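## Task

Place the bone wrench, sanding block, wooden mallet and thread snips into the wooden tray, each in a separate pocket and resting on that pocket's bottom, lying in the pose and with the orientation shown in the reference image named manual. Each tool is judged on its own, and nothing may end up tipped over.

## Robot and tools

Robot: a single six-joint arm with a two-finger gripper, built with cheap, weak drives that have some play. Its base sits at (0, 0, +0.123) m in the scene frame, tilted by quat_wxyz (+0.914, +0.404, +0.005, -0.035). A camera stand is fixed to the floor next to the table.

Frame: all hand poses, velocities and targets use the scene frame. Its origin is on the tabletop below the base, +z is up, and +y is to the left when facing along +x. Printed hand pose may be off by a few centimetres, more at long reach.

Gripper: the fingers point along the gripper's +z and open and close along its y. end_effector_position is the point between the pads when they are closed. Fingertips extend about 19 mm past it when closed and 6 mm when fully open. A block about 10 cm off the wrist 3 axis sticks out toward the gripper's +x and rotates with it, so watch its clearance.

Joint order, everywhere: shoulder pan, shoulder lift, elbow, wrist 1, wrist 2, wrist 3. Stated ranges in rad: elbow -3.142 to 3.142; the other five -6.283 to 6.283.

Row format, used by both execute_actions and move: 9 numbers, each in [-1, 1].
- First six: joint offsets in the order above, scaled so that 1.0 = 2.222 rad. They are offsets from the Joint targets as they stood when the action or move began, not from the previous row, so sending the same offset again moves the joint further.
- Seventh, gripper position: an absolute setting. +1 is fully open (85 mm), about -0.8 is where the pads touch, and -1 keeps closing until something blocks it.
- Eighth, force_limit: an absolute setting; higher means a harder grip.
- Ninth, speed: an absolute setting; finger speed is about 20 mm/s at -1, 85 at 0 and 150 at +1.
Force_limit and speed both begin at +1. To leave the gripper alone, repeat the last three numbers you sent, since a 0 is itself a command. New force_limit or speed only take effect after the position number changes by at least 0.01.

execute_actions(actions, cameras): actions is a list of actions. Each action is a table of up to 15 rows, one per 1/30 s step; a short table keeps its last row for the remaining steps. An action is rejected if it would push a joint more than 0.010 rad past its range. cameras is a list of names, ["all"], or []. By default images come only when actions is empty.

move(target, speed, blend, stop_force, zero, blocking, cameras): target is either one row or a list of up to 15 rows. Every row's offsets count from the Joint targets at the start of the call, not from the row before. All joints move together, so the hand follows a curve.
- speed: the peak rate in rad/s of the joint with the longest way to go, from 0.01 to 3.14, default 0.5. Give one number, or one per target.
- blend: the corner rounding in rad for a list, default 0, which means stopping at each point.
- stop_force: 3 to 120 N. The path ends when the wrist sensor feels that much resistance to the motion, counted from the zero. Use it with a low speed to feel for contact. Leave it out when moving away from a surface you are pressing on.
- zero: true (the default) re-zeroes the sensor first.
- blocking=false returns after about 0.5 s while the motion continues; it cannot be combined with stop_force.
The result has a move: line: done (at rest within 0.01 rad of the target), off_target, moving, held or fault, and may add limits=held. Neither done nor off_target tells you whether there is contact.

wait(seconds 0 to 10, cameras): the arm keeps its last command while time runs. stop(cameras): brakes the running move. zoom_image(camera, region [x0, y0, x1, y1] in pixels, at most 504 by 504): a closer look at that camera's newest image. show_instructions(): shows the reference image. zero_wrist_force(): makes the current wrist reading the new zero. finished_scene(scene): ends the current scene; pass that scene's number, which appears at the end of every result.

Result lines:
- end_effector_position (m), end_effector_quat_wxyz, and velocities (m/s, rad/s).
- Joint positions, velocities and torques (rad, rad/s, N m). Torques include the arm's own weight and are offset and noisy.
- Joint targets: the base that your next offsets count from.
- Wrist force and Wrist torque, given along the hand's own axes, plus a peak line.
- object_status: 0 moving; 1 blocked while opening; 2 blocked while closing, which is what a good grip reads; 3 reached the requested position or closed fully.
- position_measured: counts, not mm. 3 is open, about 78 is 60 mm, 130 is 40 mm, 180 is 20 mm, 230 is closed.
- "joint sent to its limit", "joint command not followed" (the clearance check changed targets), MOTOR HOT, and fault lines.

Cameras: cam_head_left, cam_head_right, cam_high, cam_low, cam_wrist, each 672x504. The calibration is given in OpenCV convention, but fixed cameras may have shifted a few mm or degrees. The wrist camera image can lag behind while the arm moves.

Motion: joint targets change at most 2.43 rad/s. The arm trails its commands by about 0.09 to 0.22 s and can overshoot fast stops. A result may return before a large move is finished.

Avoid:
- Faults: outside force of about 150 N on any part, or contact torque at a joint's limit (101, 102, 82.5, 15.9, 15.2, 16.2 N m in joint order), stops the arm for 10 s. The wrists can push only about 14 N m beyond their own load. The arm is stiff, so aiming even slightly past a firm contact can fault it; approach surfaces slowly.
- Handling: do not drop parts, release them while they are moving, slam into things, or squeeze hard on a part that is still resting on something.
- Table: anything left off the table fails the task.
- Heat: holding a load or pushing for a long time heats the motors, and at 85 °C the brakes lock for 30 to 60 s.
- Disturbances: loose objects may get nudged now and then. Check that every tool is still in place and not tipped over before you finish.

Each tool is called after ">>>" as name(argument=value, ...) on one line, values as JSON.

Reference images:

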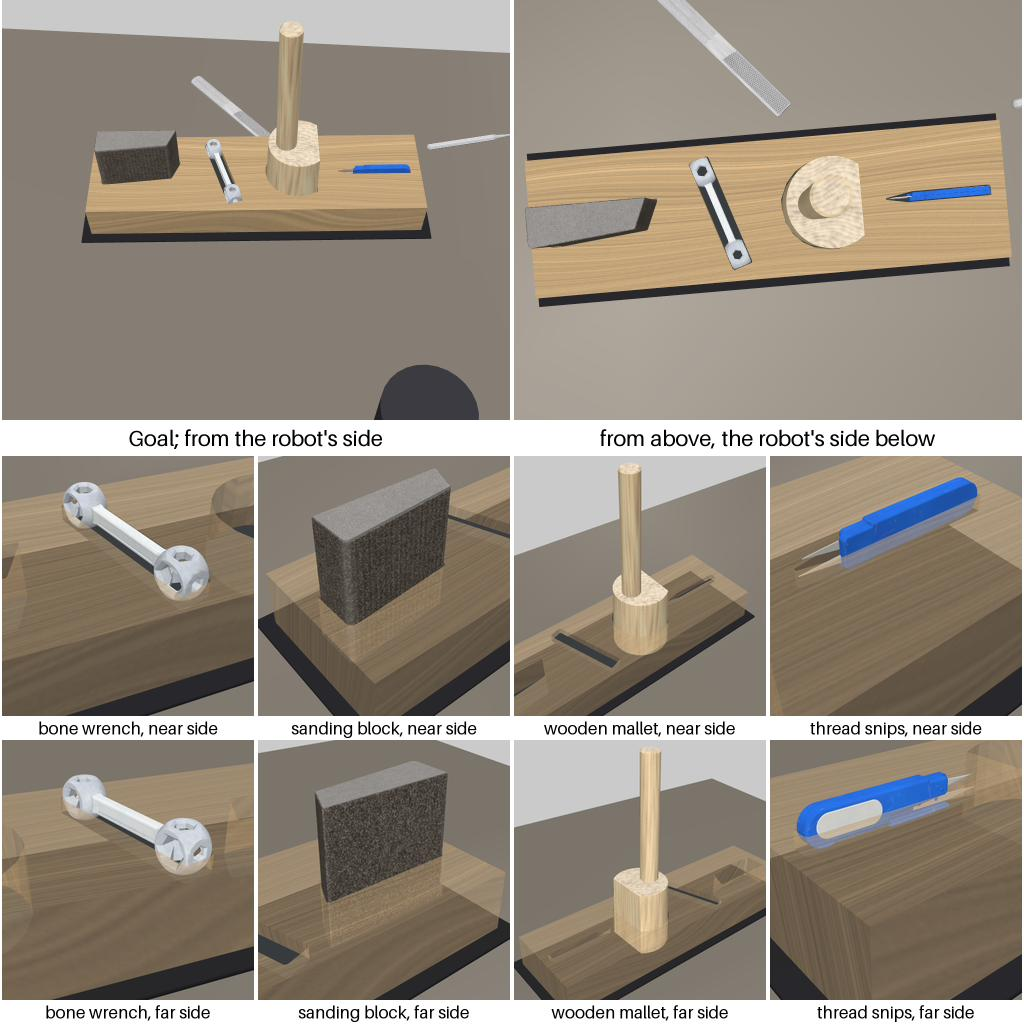

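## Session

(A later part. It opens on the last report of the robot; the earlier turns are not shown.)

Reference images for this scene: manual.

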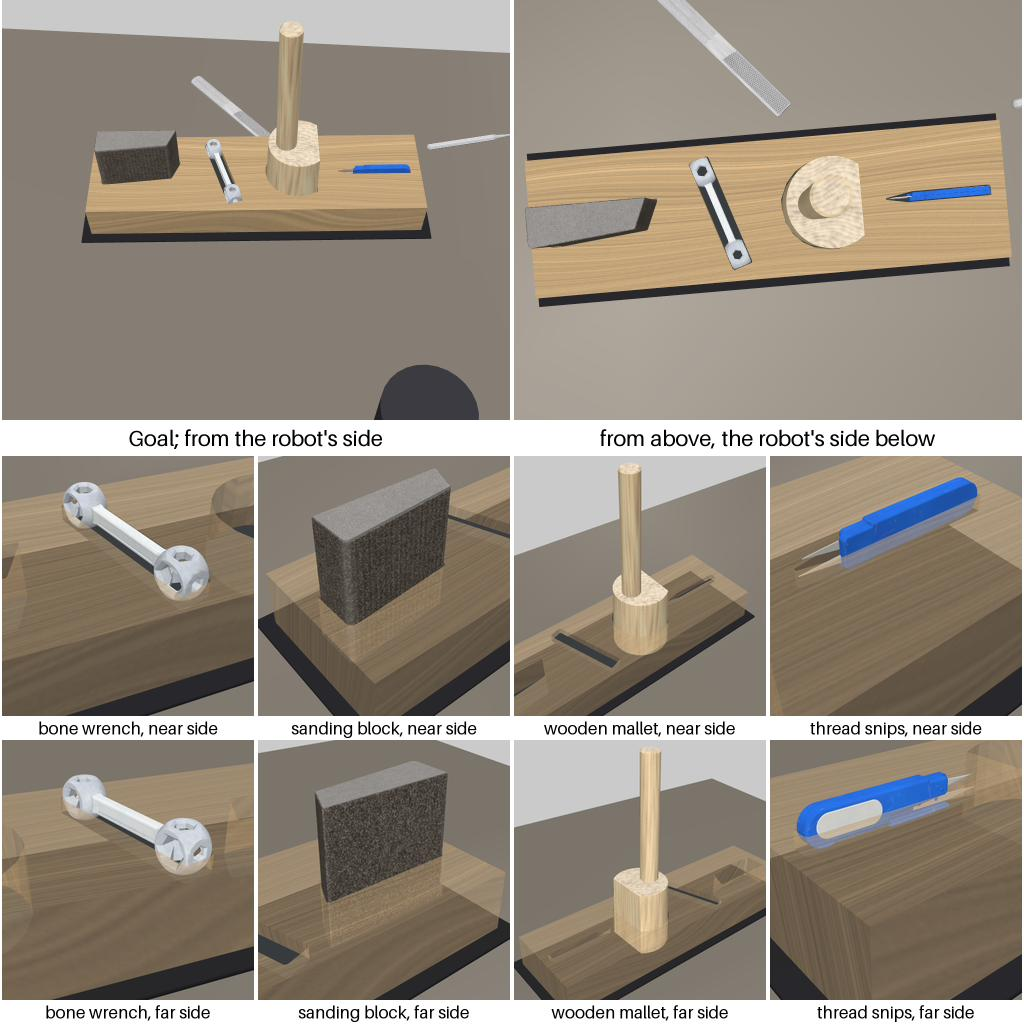

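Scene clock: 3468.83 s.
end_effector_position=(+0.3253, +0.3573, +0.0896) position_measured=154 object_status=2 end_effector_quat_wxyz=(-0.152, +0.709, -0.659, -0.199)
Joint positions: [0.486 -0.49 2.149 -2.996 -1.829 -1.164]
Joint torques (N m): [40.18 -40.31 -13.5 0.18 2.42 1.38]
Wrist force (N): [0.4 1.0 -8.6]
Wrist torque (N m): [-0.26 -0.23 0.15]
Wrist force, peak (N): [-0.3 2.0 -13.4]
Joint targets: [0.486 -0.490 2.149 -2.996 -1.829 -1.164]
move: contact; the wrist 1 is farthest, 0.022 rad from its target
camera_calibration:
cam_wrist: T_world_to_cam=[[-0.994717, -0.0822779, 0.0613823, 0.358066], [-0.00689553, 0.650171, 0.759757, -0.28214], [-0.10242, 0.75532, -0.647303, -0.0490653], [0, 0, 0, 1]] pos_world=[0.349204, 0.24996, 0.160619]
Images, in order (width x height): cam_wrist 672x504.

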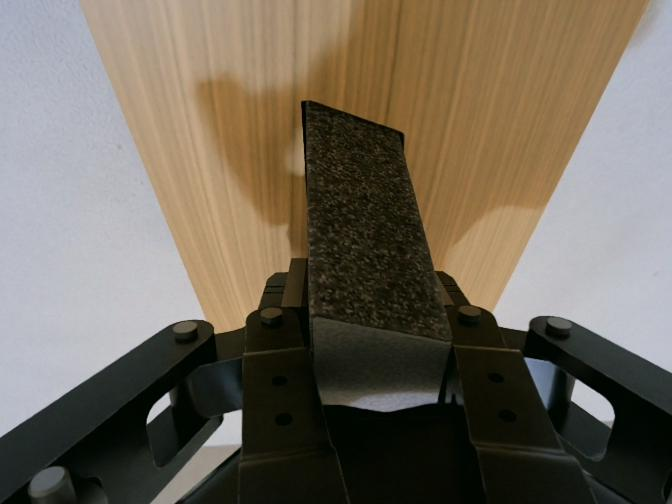

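>>> execute_actions(actions=[[[0, 0, 0, 0, 0, 0, 0.2, -0.5, -1.0]], [[0, 0, 0, 0, 0, 0, 0.2, -0.5, -1.0]]])

>>> move(target=[[0.01269, -0.0613, 0.00837, 0.05635, 0.00288, 0.01224, 0.2, -0.5, -1.0], [0.02475, -0.12025, 0.00864, 0.118, 0.00576, 0.0243, 0.2, -0.5, -1.0]], speed=0.2, blend=0.02, cameras=["cam_wrist", "cam_high", "cam_low"])

>>> zoom_image(camera="cam_high", region=[290, 350, 400, 430])

>>> zoom_image(camera="cam_low", region=[425, 160, 515, 245])

Scene clock: 3527.60 s.
end_effector_position=(+0.3253, +0.3573, +0.0896) position_measured=104 object_status=0 end_effector_quat_wxyz=(-0.152, +0.709, -0.659, -0.199)
Joint positions: [0.486 -0.49 2.149 -2.996 -1.829 -1.164]
Joint torques (N m): [39.18 -41.73 -13.64 -0.61 2.26 1.07]
Wrist force (N): [0.8 -1.4 -1.6]
Wrist torque (N m): [-0.19 -0.19 0.17]
Wrist force, peak (N): [0.0 1.1 -9.6]
Joint targets: [0.486 -0.490 2.149 -2.996 -1.829 -1.164]
Step readings (joint positions):
0: [0.486 -0.490 2.149 -2.996 -1.829 -1.164]
1: [0.486 -0.490 2.149 -2.996 -1.829 -1.164]
2: [0.486 -0.490 2.149 -2.996 -1.829 -1.164]
4: [0.486 -0.490 2.149 -2.996 -1.829 -1.164]
8: [0.486 -0.490 2.149 -2.996 -1.829 -1.164]
15: [0.486 -0.490 2.149 -2.996 -1.829 -1.164]
16: [0.486 -0.490 2.149 -2.996 -1.829 -1.164]
17: [0.486 -0.490 2.149 -2.996 -1.829 -1.164]
19: [0.486 -0.490 2.149 -2.996 -1.829 -1.164]
23: [0.486 -0.490 2.149 -2.996 -1.829 -1.164]
30: [0.486 -0.490 2.149 -2.996 -1.829 -1.164]

Scene clock: 3529.40 s.
end_effector_position=(+0.3335, +0.3095, +0.1771) position_measured=104 object_status=3 end_effector_quat_wxyz=(-0.152, +0.710, -0.658, -0.199)
Joint positions: [0.541 -0.757 2.168 -2.734 -1.816 -1.11]
Joint torques (N m): [9.78 -11.03 -1.29 -5.01 1.3 -1.06]
Wrist force (N): [0.3 -1.3 -1.7]
Wrist torque (N m): [-0.16 -0.11 0.05]
Wrist force, peak (N): [0.3 -1.3 -3.0]
Joint targets: [0.541 -0.757 2.168 -2.734 -1.816 -1.110]
move: done
camera_calibration:
cam_wrist: T_world_to_cam=[[-0.994656, -0.0834801, 0.0607474, 0.357396], [-0.00819539, 0.650375, 0.759569, -0.317016], [-0.102917, 0.755012, -0.647584, 0.0448364], [0, 0, 0, 1]] pos_world=[0.357503, 0.202163, 0.24812]
Images, in order (width x height): cam_high 672x504, cam_low 672x504, cam_wrist 672x504.

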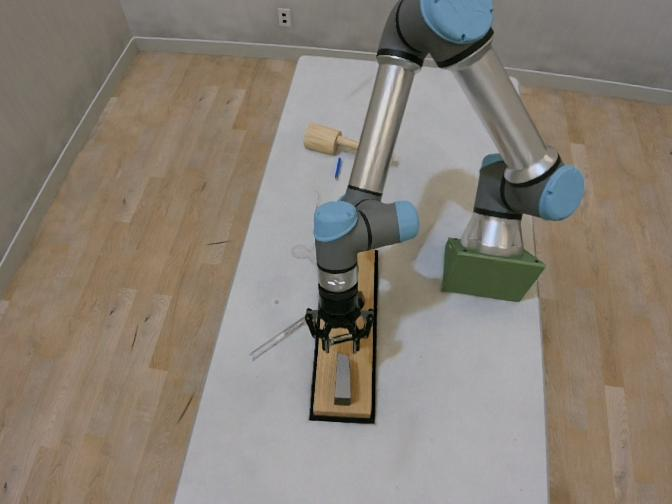

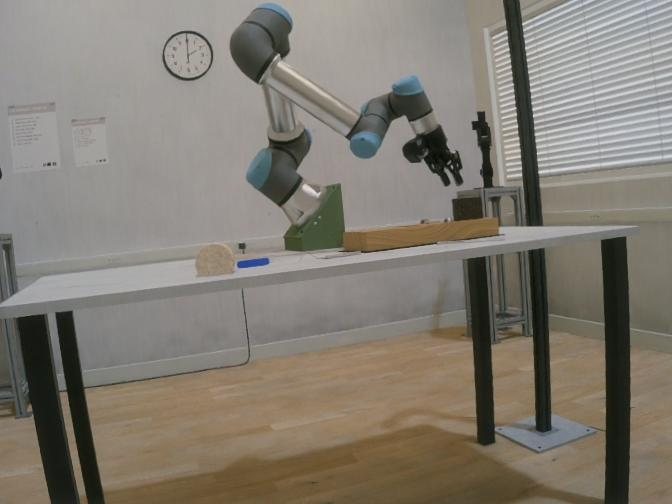

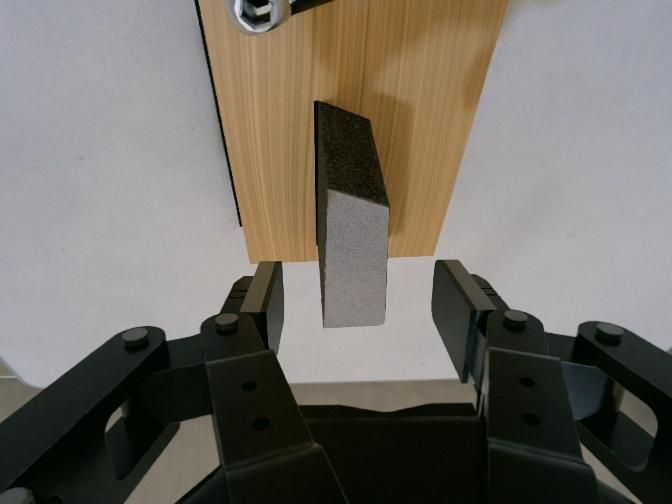

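Scaled by 4.582 from the camera's 672x504 image, which has a finer 960x720 frame.

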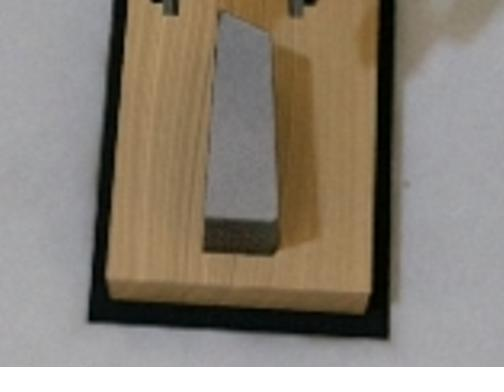

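Scaled by 5.600 from the camera's 672x504 image, which has a finer 960x720 frame.

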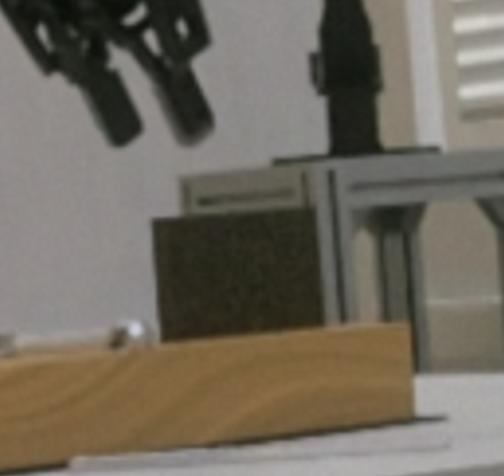

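>>> zoom_image(camera="cam_high", region=[290, 110, 410, 190])

>>> zoom_image(camera="cam_low", region=[180, 225, 300, 290])

Scaled by 4.200 from the camera's 672x504 image, which has a finer 960x720 frame.

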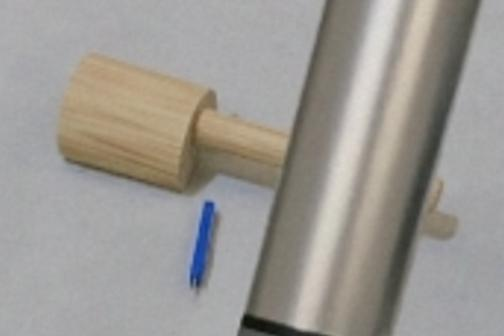

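Scaled by 4.200 from the camera's 672x504 image, which has a finer 960x720 frame.

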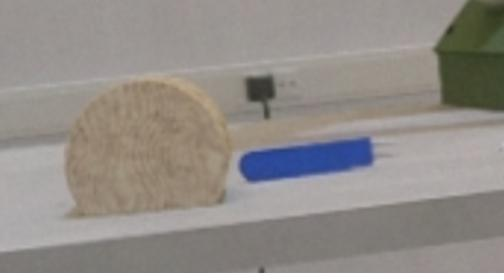

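>>> move(target=[[-0.324, -0.4833, 0.0347, 0.2268, -0.2512, 0.3962, 0.2, -0.5, -1.0]], speed=0.6, cameras=["cam_wrist"])

Scene clock: 3659.60 s.
end_effector_position=(+0.3598, -0.2999, +0.1995) position_measured=104 object_status=3 end_effector_quat_wxyz=(+0.000, +0.065, +0.998, +0.000)
Joint positions: [-0.179 -1.831 2.246 -2.23 -2.374 -0.23]
Joint torques (N m): [12.19 -23.37 -22.94 -4.05 0.01 1.29]
Wrist force (N): [0.0 -0.7 -0.9]
Wrist torque (N m): [-0.15 -0.06 0.03]
Wrist force, peak (N): [2.5 -5.6 -1.1]
Joint targets: [-0.179 -1.831 2.245 -2.230 -2.374 -0.230]
move: done
camera_calibration:
cam_wrist: T_world_to_cam=[[0.139, 0.990227, 0.0114175, 0.255351], [0.926017, -0.134056, 0.352877, -0.427726], [0.350959, -0.0384772, -0.9356, 0.178272], [0, 0, 0, 1]] pos_world=[0.298021, -0.303335, 0.31481]
Images, in order (width x height): cam_wrist 672x504.

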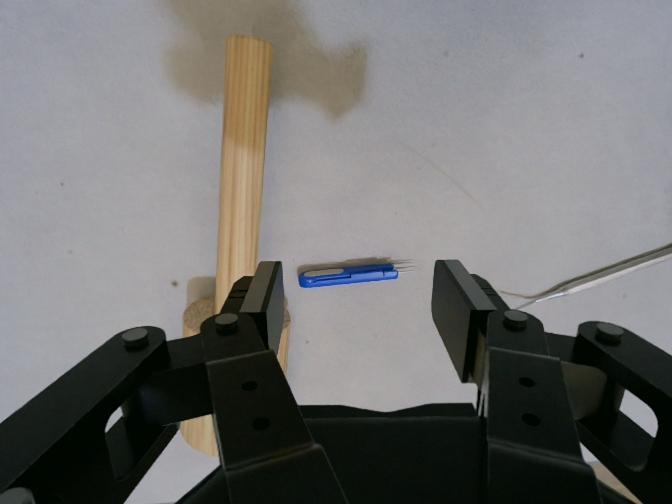

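>>> zoom_image(camera="cam_wrist", region=[180, 20, 330, 170])

>>> zoom_image(camera="cam_wrist", region=[170, 200, 320, 350])

Scaled by 3.360 from the camera's 672x504 image, which has a finer 960x720 frame.

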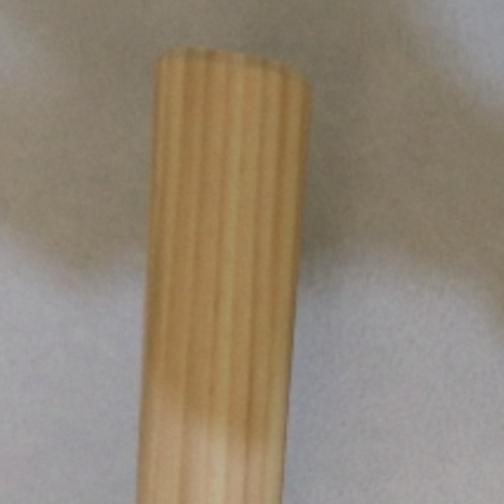

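Scaled by 3.360 from the camera's 672x504 image, which has a finer 960x720 frame.

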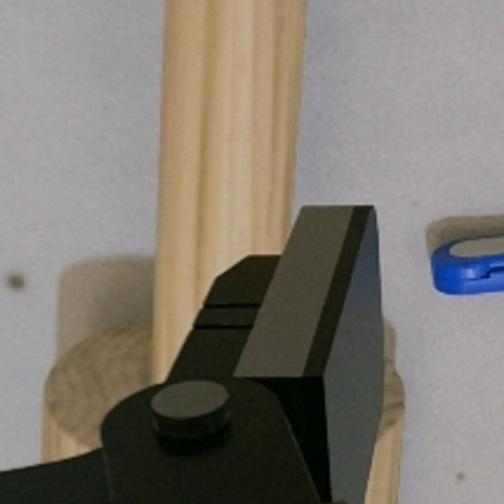

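>>> move(target=[[-0.18762, -0.03605, 0.12165, -0.37988, 0.17642, -0.23506, 0.39, -0.5, -0.5]], speed=0.6, cameras=["cam_wrist"])

Scene clock: 3772.87 s.
end_effector_position=(+0.3497, -0.3669, +0.1335) position_measured=80 object_status=3 end_effector_quat_wxyz=(+0.172, +0.135, +0.976, -0.023)
Joint positions: [-0.596 -1.911 2.516 -3.073 -1.983 -0.752]
Joint torques (N m): [15.88 -5.24 -14.91 -3.95 -0.27 -1.12]
Wrist force (N): [0.3 -0.7 -1.2]
Wrist torque (N m): [-0.09 -0.12 0.11]
Wrist force, peak (N): [0.0 -0.7 -2.0]
Joint targets: [-0.596 -1.911 2.516 -3.074 -1.982 -0.752]
move: done
camera_calibration:
cam_wrist: T_world_to_cam=[[0.276674, 0.960857, 0.0143293, 0.264458], [0.72647, -0.218898, 0.651402, -0.405314], [0.629041, -0.169817, -0.758597, -0.0514843], [0, 0, 0, 1]] pos_world=[0.253665, -0.351571, 0.221177]
Images, in order (width x height): cam_wrist 672x504.

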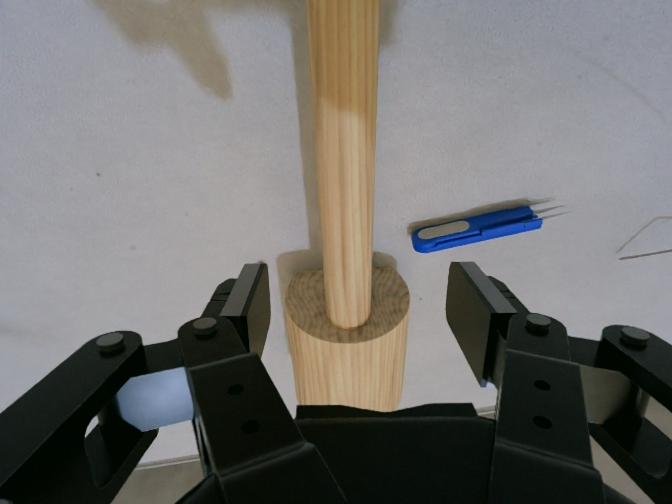

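>>> move(target=[[-0.05995, 0.14586, -0.01719, -0.14032, 0.04914, -0.0455, 0.39, -0.5, -0.5]], speed=0.2, stop_force=8, cameras=["cam_wrist"])

Scene clock: 3839.47 s.
end_effector_position=(+0.3827, -0.3761, +0.0395) position_measured=80 object_status=3 end_effector_quat_wxyz=(+0.172, +0.127, +0.977, -0.022)
Joint positions: [-0.729 -1.587 2.478 -3.385 -1.873 -0.853]
Joint torques (N m): [32.59 -41.31 5.96 -1.7 -1.29 1.1]
Wrist force (N): [-0.3 -1.2 -1.0]
Wrist torque (N m): [-0.19 0.03 0.09]
Wrist force, peak (N): [0.2 -0.8 -2.3]
Joint targets: [-0.729 -1.587 2.478 -3.386 -1.873 -0.853]
move: done
camera_calibration:
cam_wrist: T_world_to_cam=[[0.260485, 0.965373, 0.0142639, 0.273412], [0.730114, -0.206629, 0.651335, -0.36675], [0.631729, -0.159249, -0.758656, -0.142225], [0, 0, 0, 1]] pos_world=[0.286397, -0.362375, 0.127077]
Images, in order (width x height): cam_wrist 672x504.

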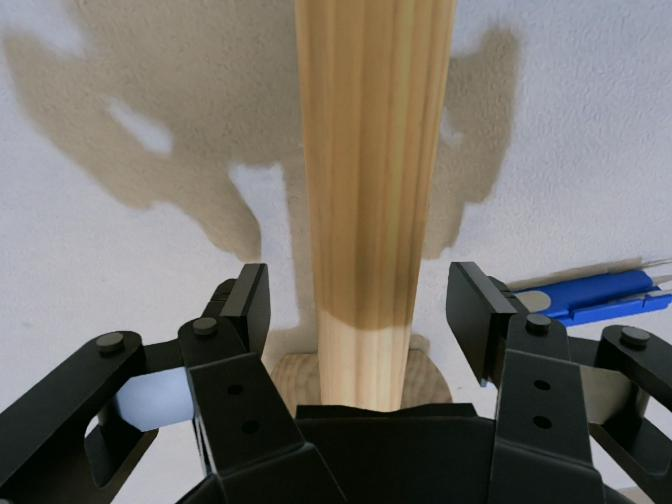

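>>> move(target=[[0, 0, 0, 0, 0, 0, -1.0, 0.3, -1.0]], cameras=[])

Scene clock: 3853.40 s.
end_effector_position=(+0.3827, -0.3761, +0.0395) position_measured=168 object_status=0 end_effector_quat_wxyz=(+0.172, +0.127, +0.977, -0.022)
Joint positions: [-0.729 -1.587 2.478 -3.386 -1.873 -0.853]
Joint torques (N m): [29.7 -39.91 4.81 -4.45 -1.22 1.27]
Wrist force (N): [0.1 -1.2 -3.7]
Wrist torque (N m): [-0.23 0.02 0.11]
Wrist force, peak (N): [0.1 -1.2 -4.3]
Joint targets: [-0.729 -1.587 2.478 -3.386 -1.873 -0.853]
move: done
No camera images: "cameras" was empty.

>>> wait(seconds=0.5, cameras=["cam_wrist"])

Scene clock: 3868.77 s.
end_effector_position=(+0.3827, -0.3761, +0.0395) position_measured=168 object_status=2 end_effector_quat_wxyz=(+0.172, +0.127, +0.977, -0.022)
Joint positions: [-0.729 -1.587 2.478 -3.386 -1.873 -0.853]
Joint torques (N m): [13.09 -29.83 -0.64 -4.73 -0.96 1.02]
Wrist force (N): [0.3 -1.3 -3.6]
Wrist torque (N m): [-0.23 0.00 0.11]
Wrist force, peak (N): [0.2 -1.2 -4.4]
Joint targets: [-0.729 -1.587 2.478 -3.386 -1.873 -0.853]
Tool commands: gripper/position=-1.0 gripper/force_limit=+0.3 gripper/speed=-1.0
wait: 0.50 s; at rest from the start
camera_calibration:
cam_wrist: T_world_to_cam=[[0.260484, 0.965373, 0.0142658, 0.273412], [0.730073, -0.206619, 0.651385, -0.36674], [0.631777, -0.15926, -0.758613, -0.142248], [0, 0, 0, 1]] pos_world=[0.286397, -0.362375, 0.127077]
Images, in order (width x height): cam_wrist 672x504.

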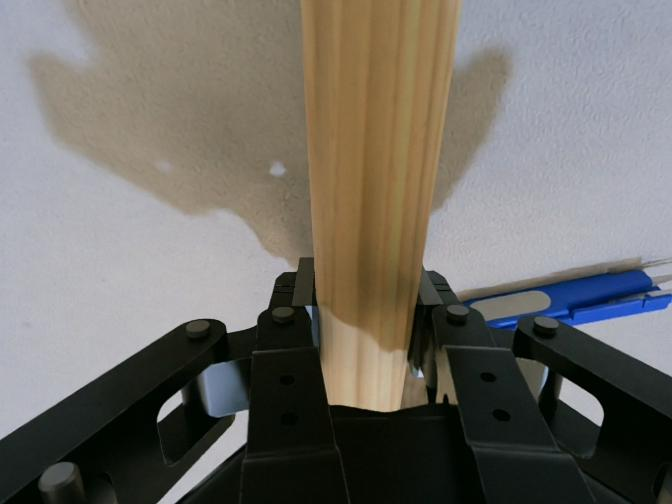

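>>> zero_wrist_force()

>>> move(target=[[0.03767, -0.05392, -0.00572, 0.0676, -0.02984, 0.0243, -1.0, 0.3, -1.0], [0.14118, -0.14613, -0.0482, 0.23519, -0.10923, 0.09856, -1.0, 0.3, -1.0]], speed=[0.15, 0.4], blend=[0.03, 0], cameras=["cam_wrist", "cam_head_right"])

Wrist force sensor zeroed.

Scene clock: 3990.73 s.
end_effector_position=(+0.3827, -0.3763, +0.1895) position_measured=168 object_status=2 end_effector_quat_wxyz=(+0.172, +0.127, +0.977, -0.022)
Joint positions: [-0.415 -1.912 2.37 -2.863 -2.116 -0.635]
Joint torques (N m): [10.46 -9.01 -2.25 -3.53 1.93 0.17]
Wrist force (N, zeroed by zero_wrist_force): [1.5 0.9 6.1]
Wrist torque (N m, zeroed by zero_wrist_force): [0.17 0.21 -0.02]
Wrist force, peak (N, zeroed by zero_wrist_force): [2.1 0.9 7.0]
Joint targets: [-0.415 -1.912 2.370 -2.863 -2.116 -0.634]
move: done
camera_calibration:
cam_wrist: T_world_to_cam=[[0.260659, 0.96533, 0.0139839, 0.271599], [0.729858, -0.206517, 0.651658, -0.464479], [0.631953, -0.159654, -0.758384, -0.0286211], [0, 0, 0, 1]] pos_world=[0.286296, -0.362675, 0.277178]
Images, in order (width x height): cam_head_right 672x504, cam_wrist 672x504.

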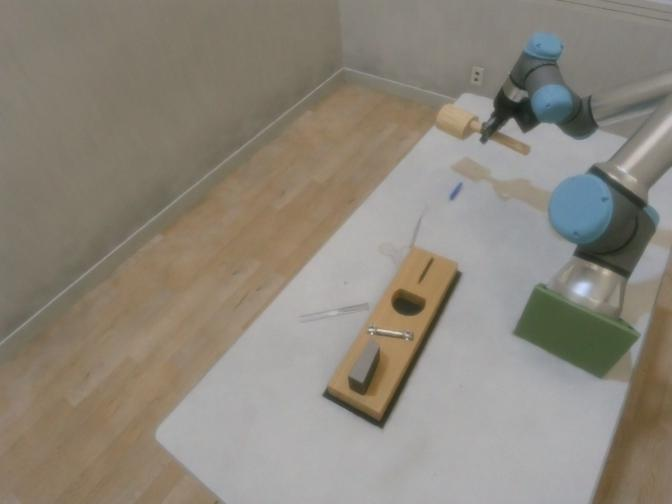

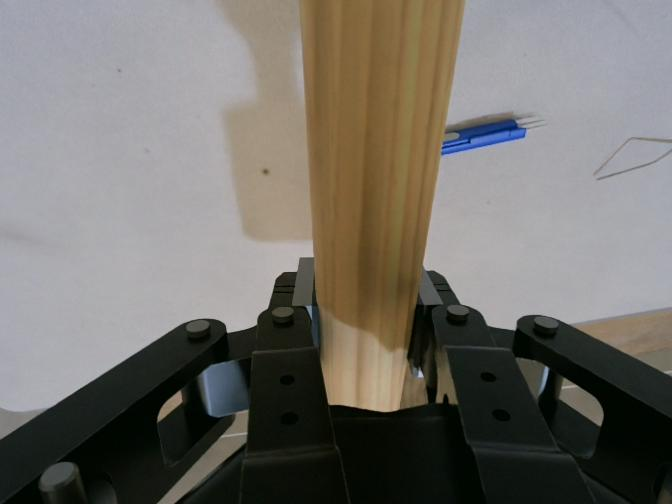

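>>> zoom_image(camera="cam_head_right", region=[425, 85, 545, 165])

Scaled by 4.200 from the camera's 672x504 image, which has a finer 960x720 frame.

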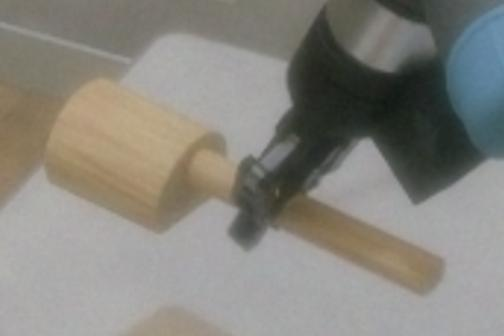

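>>> move(target=[[0.18515, 0.14388, -0.26202, 0.69806, -0.0694, 0.51589, -1.0, 0.3, -1.0], [0.09717, 0.34505, -0.29073, 0.81998, 0.08006, 0.61634, -1.0, 0.3, -1.0]], speed=0.6, blend=[0.1, 0], cameras=["cam_low", "cam_head_right", "cam_wrist"])

>>> zoom_image(camera="cam_head_right", region=[390, 120, 520, 240])

Scene clock: 4079.40 s.
end_effector_position=(+0.3296, -0.1402, +0.1848) position_measured=168 object_status=2 end_effector_quat_wxyz=(-0.550, +0.107, +0.825, +0.072)
Joint positions: [-0.199 -1.145 1.724 -1.041 -1.938 0.735]
Joint torques (N m): [52.41 -24.98 1.23 1.57 2.32 0.66]
Wrist force (N, zeroed by zero_wrist_force): [-4.9 0.3 5.2]
Wrist torque (N m, zeroed by zero_wrist_force): [0.06 0.10 -0.18]
Wrist force, peak (N, zeroed by zero_wrist_force): [-7.0 2.4 7.7]
Joint targets: [-0.199 -1.145 1.724 -1.041 -1.938 0.735]
move: done
camera_calibration:
cam_wrist: T_world_to_cam=[[0.26855, 0.963258, -0.00389232, 0.0578614], [0.659878, -0.186911, -0.727753, -0.0932379], [-0.701742, 0.19287, -0.685828, 0.51456], [0, 0, 0, 1]] pos_world=[0.407075, -0.172406, 0.285271]
Images, in order (width x height): cam_head_right 672x504, cam_low 672x504, cam_wrist 672x504.

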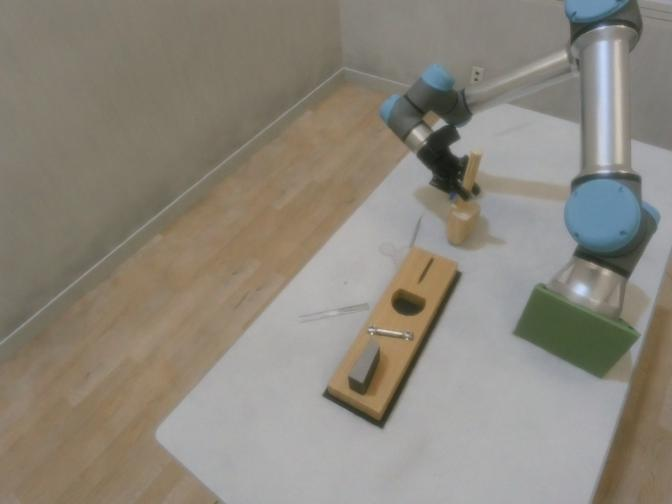

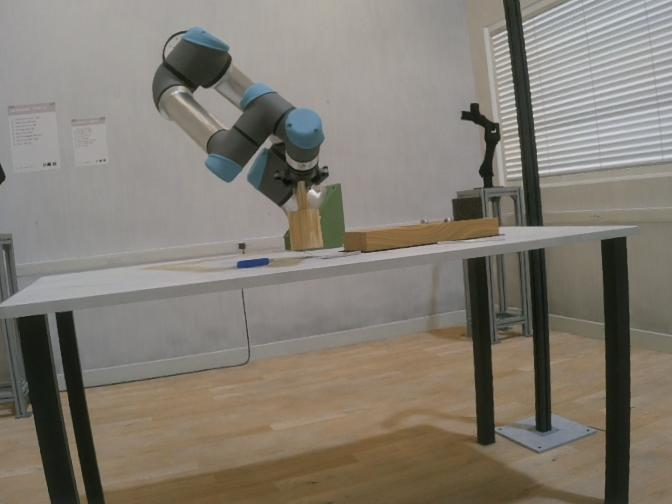

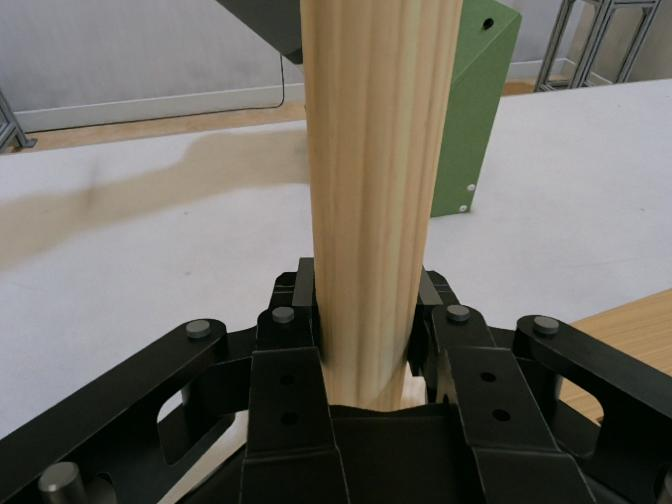

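Scaled by 3.877 from the camera's 672x504 image, which has a finer 960x720 frame.

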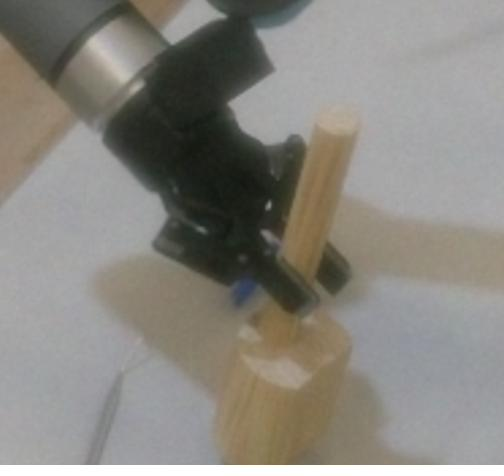

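>>> move(target=[[-0.02907, 0.02187, 0.01373, -0.04104, -0.02597, -0.01422, -1.0, 0.3, -1.0]], speed=0.03, stop_force=5, cameras=["cam_wrist", "cam_low"])

>>> zoom_image(camera="cam_low", region=[260, 150, 360, 270])

Scene clock: 4099.47 s.
end_effector_position=(+0.3302, -0.1400, +0.1652) position_measured=168 object_status=2 end_effector_quat_wxyz=(-0.550, +0.107, +0.825, +0.072)
Joint positions: [-0.224 -1.126 1.736 -1.076 -1.961 0.723]
Joint torques (N m): [53.09 -46.6 -15.89 3.5 3.66 1.33]
Wrist force (N, zeroed by zero_wrist_force): [-2.1 0.1 4.3]
Wrist torque (N m, zeroed by zero_wrist_force): [0.12 0.17 -0.09]
Wrist force, peak (N, zeroed by zero_wrist_force): [9.0 0.4 -2.4]
Joint targets: [-0.224 -1.126 1.736 -1.076 -1.961 0.723]
move: contact; the wrist 1 is farthest, 0.056 rad from its target
camera_calibration:
cam_wrist: T_world_to_cam=[[0.26847, 0.963281, -0.00374257, 0.0575519], [0.659767, -0.186707, -0.727906, -0.10762], [-0.701877, 0.192951, -0.685666, 0.501544], [0, 0, 0, 1]] pos_world=[0.407575, -0.172306, 0.26577]
Images, in order (width x height): cam_low 672x504, cam_wrist 672x504.

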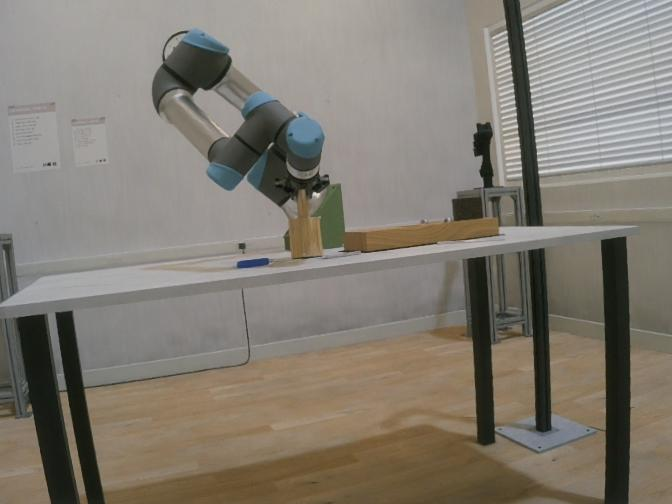

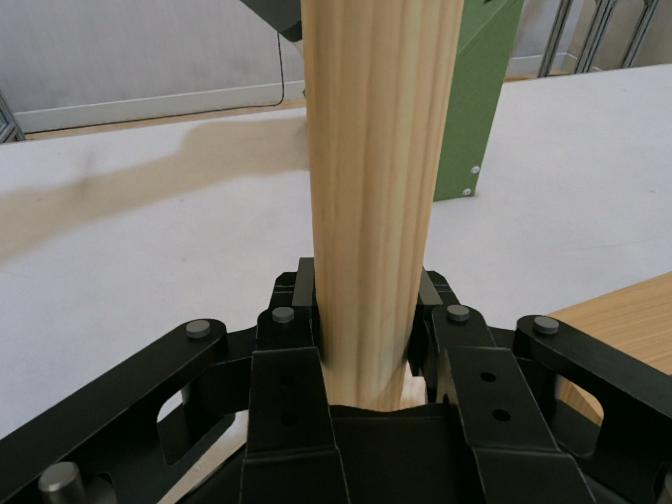

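Scaled by 4.200 from the camera's 672x504 image, which has a finer 960x720 frame.

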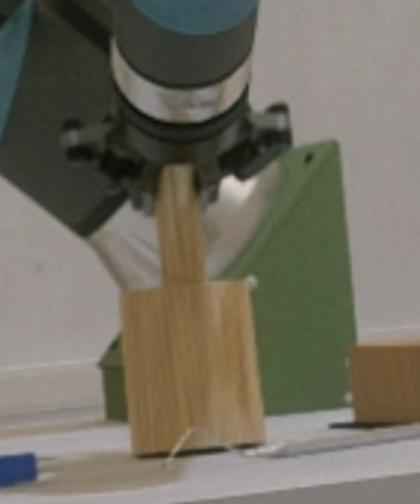

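>>> execute_actions(actions=[[[0, 0, 0, 0, 0, 0, 0.2, 0.0, -1.0]], [[0, 0, 0, 0, 0, 0, 0.2, 0.0, -1.0]], [[0, 0, 0, 0, 0, 0, 0.2, 0.0, -1.0]]])

>>> move(target=[[0.03114, 0.07912, -0.19415, 0.12007, 0.02844, 0.01512, 0.2, 0.0, -1.0], [0.27899, -0.26422, 0.1446, -0.21751, -0.17052, 0.0, 0.2, 0.0, -1.0]], speed=[0.25, 0.5], blend=[0.03, 0], cameras=["cam_wrist", "cam_head_right"])

Scene clock: 4155.43 s.
end_effector_position=(+0.3302, -0.1400, +0.1652) position_measured=104 object_status=3 end_effector_quat_wxyz=(-0.550, +0.107, +0.825, +0.072)
Joint positions: [-0.224 -1.126 1.736 -1.076 -1.961 0.723]
Joint torques (N m): [44.93 -42.28 -14.03 3.53 3.55 0.86]
Wrist force (N, zeroed by zero_wrist_force): [-0.9 0.3 3.8]
Wrist torque (N m, zeroed by zero_wrist_force): [0.07 0.07 -0.19]
Wrist force, peak (N, zeroed by zero_wrist_force): [-3.9 0.1 5.1]
Joint targets: [-0.224 -1.126 1.736 -1.076 -1.961 0.723]
Step readings (joint positions):
0: [-0.224 -1.126 1.736 -1.076 -1.961 0.723]
1: [-0.224 -1.126 1.736 -1.076 -1.961 0.723]
2: [-0.224 -1.126 1.736 -1.076 -1.961 0.723]
4: [-0.224 -1.126 1.736 -1.076 -1.961 0.723]
8: [-0.224 -1.126 1.736 -1.076 -1.961 0.723]
15: [-0.224 -1.126 1.736 -1.076 -1.961 0.723]
16: [-0.224 -1.126 1.736 -1.076 -1.961 0.723]
17: [-0.224 -1.126 1.736 -1.076 -1.961 0.723]
19: [-0.224 -1.126 1.736 -1.076 -1.961 0.723]
23: [-0.224 -1.126 1.736 -1.076 -1.961 0.723]
30: [-0.224 -1.126 1.736 -1.076 -1.961 0.723]
31: [-0.224 -1.126 1.736 -1.076 -1.961 0.723]
32: [-0.224 -1.126 1.736 -1.076 -1.961 0.723]
34: [-0.224 -1.126 1.736 -1.076 -1.961 0.723]
38: [-0.224 -1.126 1.736 -1.076 -1.961 0.723]
45: [-0.224 -1.126 1.736 -1.076 -1.961 0.723]

Scene clock: 4159.20 s.
end_effector_position=(+0.3298, -0.1402, +0.3394) position_measured=104 object_status=3 end_effector_quat_wxyz=(+0.000, +0.129, +0.992, +0.001)
Joint positions: [0.395 -1.713 2.057 -1.56 -2.339 0.723]
Joint torques (N m): [18.15 -5.72 -10.44 -3.6 -0.21 1.16]
Wrist force (N, zeroed by zero_wrist_force): [0.6 0.0 1.5]
Wrist torque (N m, zeroed by zero_wrist_force): [0.03 -0.17 0.00]
Wrist force, peak (N, zeroed by zero_wrist_force): [0.0 3.2 5.8]
Joint targets: [0.395 -1.713 2.058 -1.560 -2.339 0.723]
move: done
camera_calibration:
cam_wrist: T_world_to_cam=[[0.265748, 0.96397, 0.0118538, 0.0541292], [0.901142, -0.252759, 0.352215, -0.436141], [0.342521, -0.0829186, -0.935844, 0.322527], [0, 0, 0, 1]] pos_world=[0.268168, -0.135674, 0.454809]
Images, in order (width x height): cam_head_right 672x504, cam_wrist 672x504.

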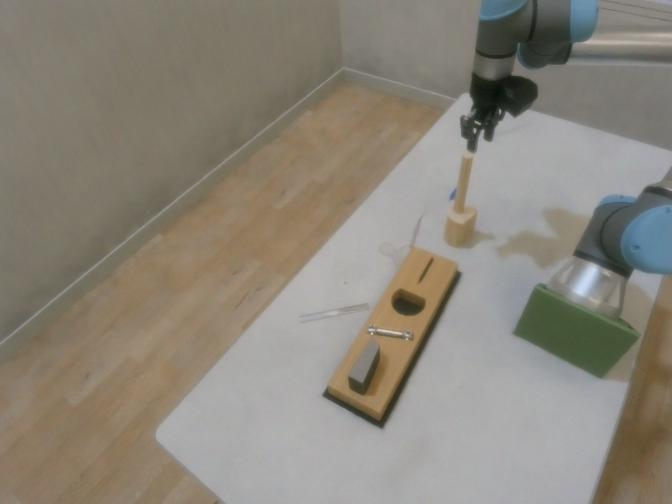

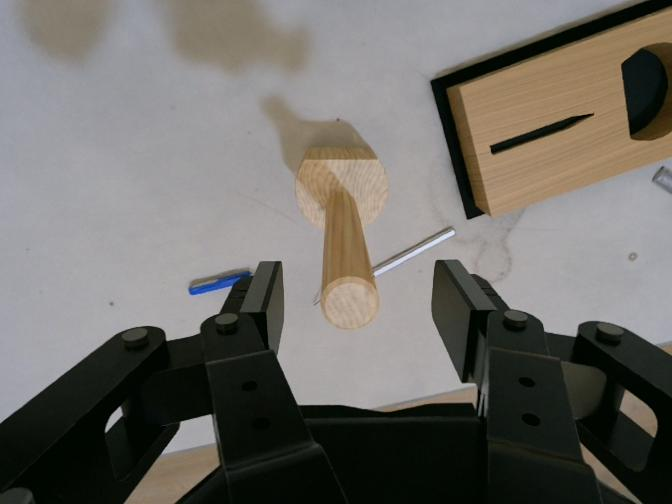

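>>> wait(seconds=0.1, cameras=["cam_wrist", "cam_low"])

Scene clock: 4216.33 s.
end_effector_position=(+0.3298, -0.1402, +0.3394) position_measured=104 object_status=3 end_effector_quat_wxyz=(+0.000, +0.129, +0.992, +0.001)
Joint positions: [0.395 -1.713 2.058 -1.56 -2.339 0.723]
Joint torques (N m): [20.71 -7.62 -5.01 -4.42 -1.5 1.2]
Wrist force (N, zeroed by zero_wrist_force): [0.4 0.7 2.9]
Wrist torque (N m, zeroed by zero_wrist_force): [0.13 -0.15 0.00]
Wrist force, peak (N, zeroed by zero_wrist_force): [0.1 1.7 3.5]
Joint targets: [0.395 -1.713 2.058 -1.560 -2.339 0.723]
Tool commands: gripper/position=+0.2 gripper/force_limit=+0.0 gripper/speed=-1.0
wait: 0.10 s; at rest from the start
camera_calibration:
cam_wrist: T_world_to_cam=[[0.265774, 0.963962, 0.0118474, 0.0541507], [0.901023, -0.252754, 0.352524, -0.436159], [0.342815, -0.0830172, -0.935728, 0.322416], [0, 0, 0, 1]] pos_world=[0.268068, -0.135674, 0.454809]
Images, in order (width x height): cam_low 672x504, cam_wrist 672x504.

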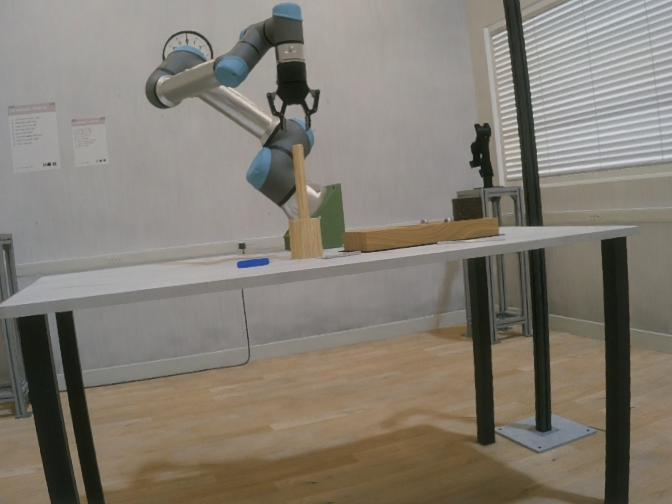

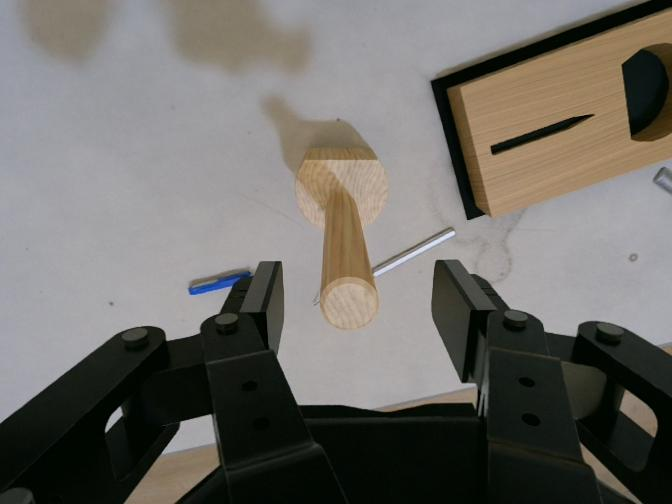

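>>> move(target=[-0.01834, 0.01977, -0.01544, -0.0218, -0.00659, -0.02487, 0.2, 0.0, -1.0], speed=0.3, cameras=["cam_wrist"])

Scene clock: 4264.20 s.
end_effector_position=(+0.3581, -0.1486, +0.3350) position_measured=104 object_status=3 end_effector_quat_wxyz=(+0.001, +0.129, +0.992, +0.000)
Joint positions: [0.354 -1.669 2.023 -1.608 -2.354 0.667]
Joint torques (N m): [24.28 -12.87 -5.11 0.47 1.58 1.27]
Wrist force (N, zeroed by zero_wrist_force): [-0.2 0.8 3.1]
Wrist torque (N m, zeroed by zero_wrist_force): [0.16 -0.05 0.00]
Wrist force, peak (N, zeroed by zero_wrist_force): [-0.8 1.0 3.9]
Joint targets: [0.355 -1.669 2.023 -1.608 -2.354 0.667]
move: done
camera_calibration:
cam_wrist: T_world_to_cam=[[0.265556, 0.964028, 0.011415, 0.0549782], [0.900595, -0.252274, 0.353957, -0.462528], [0.344104, -0.0837153, -0.935192, 0.307128], [0, 0, 0, 1]] pos_world=[0.296267, -0.143973, 0.450311]
Images, in order (width x height): cam_wrist 672x504.

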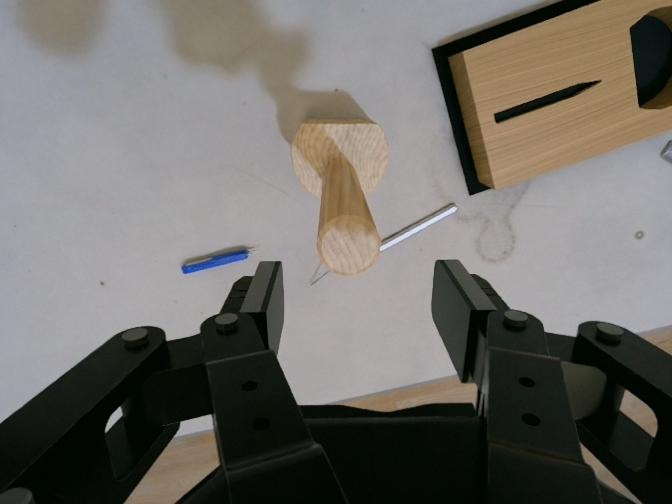

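>>> move(target=[-0.06766, -0.00822, 0.09406, -0.15335, -0.01604, -0.09366, 0.2, 0.0, -1.0], speed=0.2, stop_force=10, cameras=["cam_wrist"])

Scene clock: 4371.30 s.
end_effector_position=(+0.3554, -0.1508, +0.2525) position_measured=104 object_status=3 end_effector_quat_wxyz=(+0.000, +0.129, +0.992, +0.000)
Joint positions: [0.204 -1.688 2.232 -1.949 -2.39 0.459]
Joint torques (N m): [23.39 1.26 -25.78 -1.97 1.79 -1.02]
Wrist force (N, zeroed by zero_wrist_force): [-0.2 0.6 2.2]
Wrist torque (N m, zeroed by zero_wrist_force): [0.09 -0.12 -0.05]
Wrist force, peak (N, zeroed by zero_wrist_force): [-0.1 0.9 3.5]
Joint targets: [0.204 -1.688 2.232 -1.949 -2.390 0.459]
move: done
camera_calibration:
cam_wrist: T_world_to_cam=[[0.266228, 0.963843, 0.0113611, 0.0585261], [0.900818, -0.252979, 0.352887, -0.43135], [0.343002, -0.083714, -0.935597, 0.231251], [0, 0, 0, 1]] pos_world=[0.293667, -0.146173, 0.36791]
Images, in order (width x height): cam_wrist 672x504.

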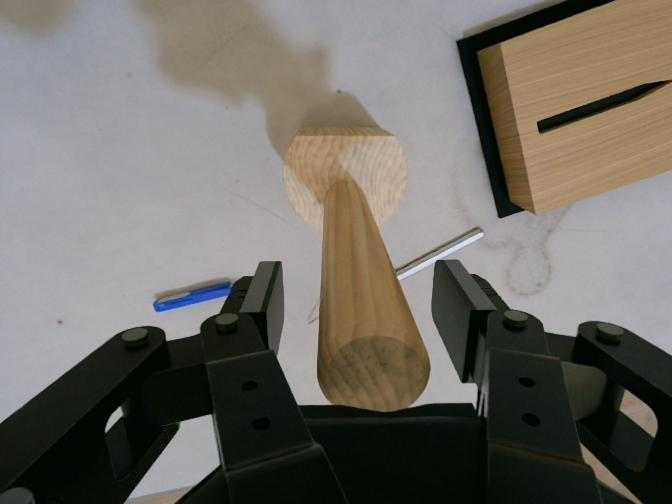

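>>> move(target=[[0, 0, 0, 0, 0, 0, -1, 0.0, -1.0], [0.06762, 0.00852, -0.09374, 0.15327, 0.01636, 0.09394, -1, 0.0, -1.0]], speed=[0.3, 0.2])

Scene clock: 4389.17 s.
end_effector_position=(+0.3578, -0.1478, +0.3346) position_measured=168 object_status=2 end_effector_quat_wxyz=(+0.000, +0.129, +0.992, +0.000)
Joint positions: [0.355 -1.668 2.024 -1.608 -2.353 0.668]
Joint torques (N m): [2.66 -6.43 -5.82 -4.65 -1.75 -0.47]
Wrist force (N, zeroed by zero_wrist_force): [-0.1 1.0 7.6]
Wrist torque (N m, zeroed by zero_wrist_force): [0.15 -0.05 -0.07]
Wrist force, peak (N, zeroed by zero_wrist_force): [-0.1 0.4 8.5]
Joint targets: [0.355 -1.669 2.024 -1.608 -2.353 0.668]
move: done

>>> move(target=[0.17445, 0.25832, -0.05482, -0.07162, 0.07957, -0.654, -1, 0.0, -1.0], speed=0.6, cameras=["cam_wrist", "cam_high"])

Scene clock: 4399.83 s.
end_effector_position=(+0.3407, +0.1478, +0.3347) position_measured=168 object_status=2 end_effector_quat_wxyz=(+0.000, +0.733, -0.680, +0.000)
Joint positions: [0.742 -1.095 1.902 -1.768 -2.177 -0.785]
Joint torques (N m): [5.59 -24.9 -7.45 -0.24 -1.73 -1.04]
Wrist force (N, zeroed by zero_wrist_force): [-0.3 0.0 6.8]
Wrist torque (N m, zeroed by zero_wrist_force): [0.08 -0.10 0.02]
Wrist force, peak (N, zeroed by zero_wrist_force): [0.0 -0.2 7.9]
Joint targets: [0.742 -1.095 1.902 -1.768 -2.177 -0.785]
move: done
camera_calibration:
cam_wrist: T_world_to_cam=[[-0.997794, -0.0656213, 0.0100557, 0.356963], [-0.0578511, 0.933765, 0.35318, -0.22043], [-0.0325658, 0.351819, -0.935501, 0.401764], [0, 0, 0, 1]] pos_world=[0.356508, 0.0879062, 0.450113]
Images, in order (width x height): cam_high 672x504, cam_wrist 672x504.

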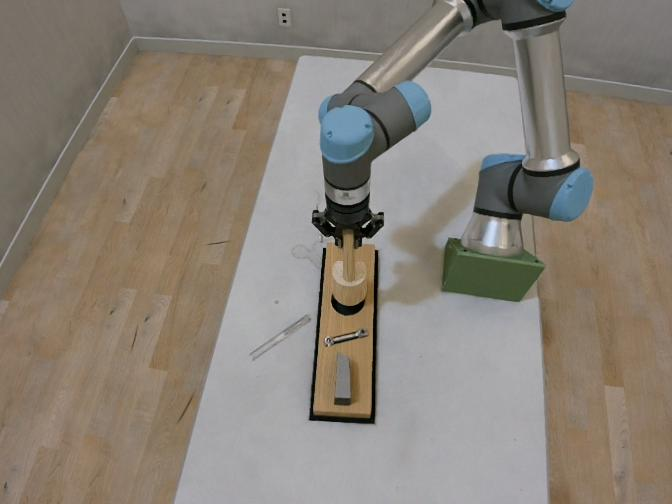

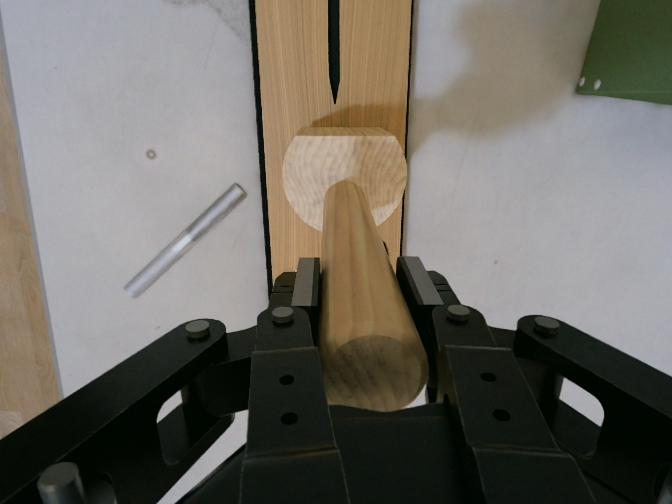

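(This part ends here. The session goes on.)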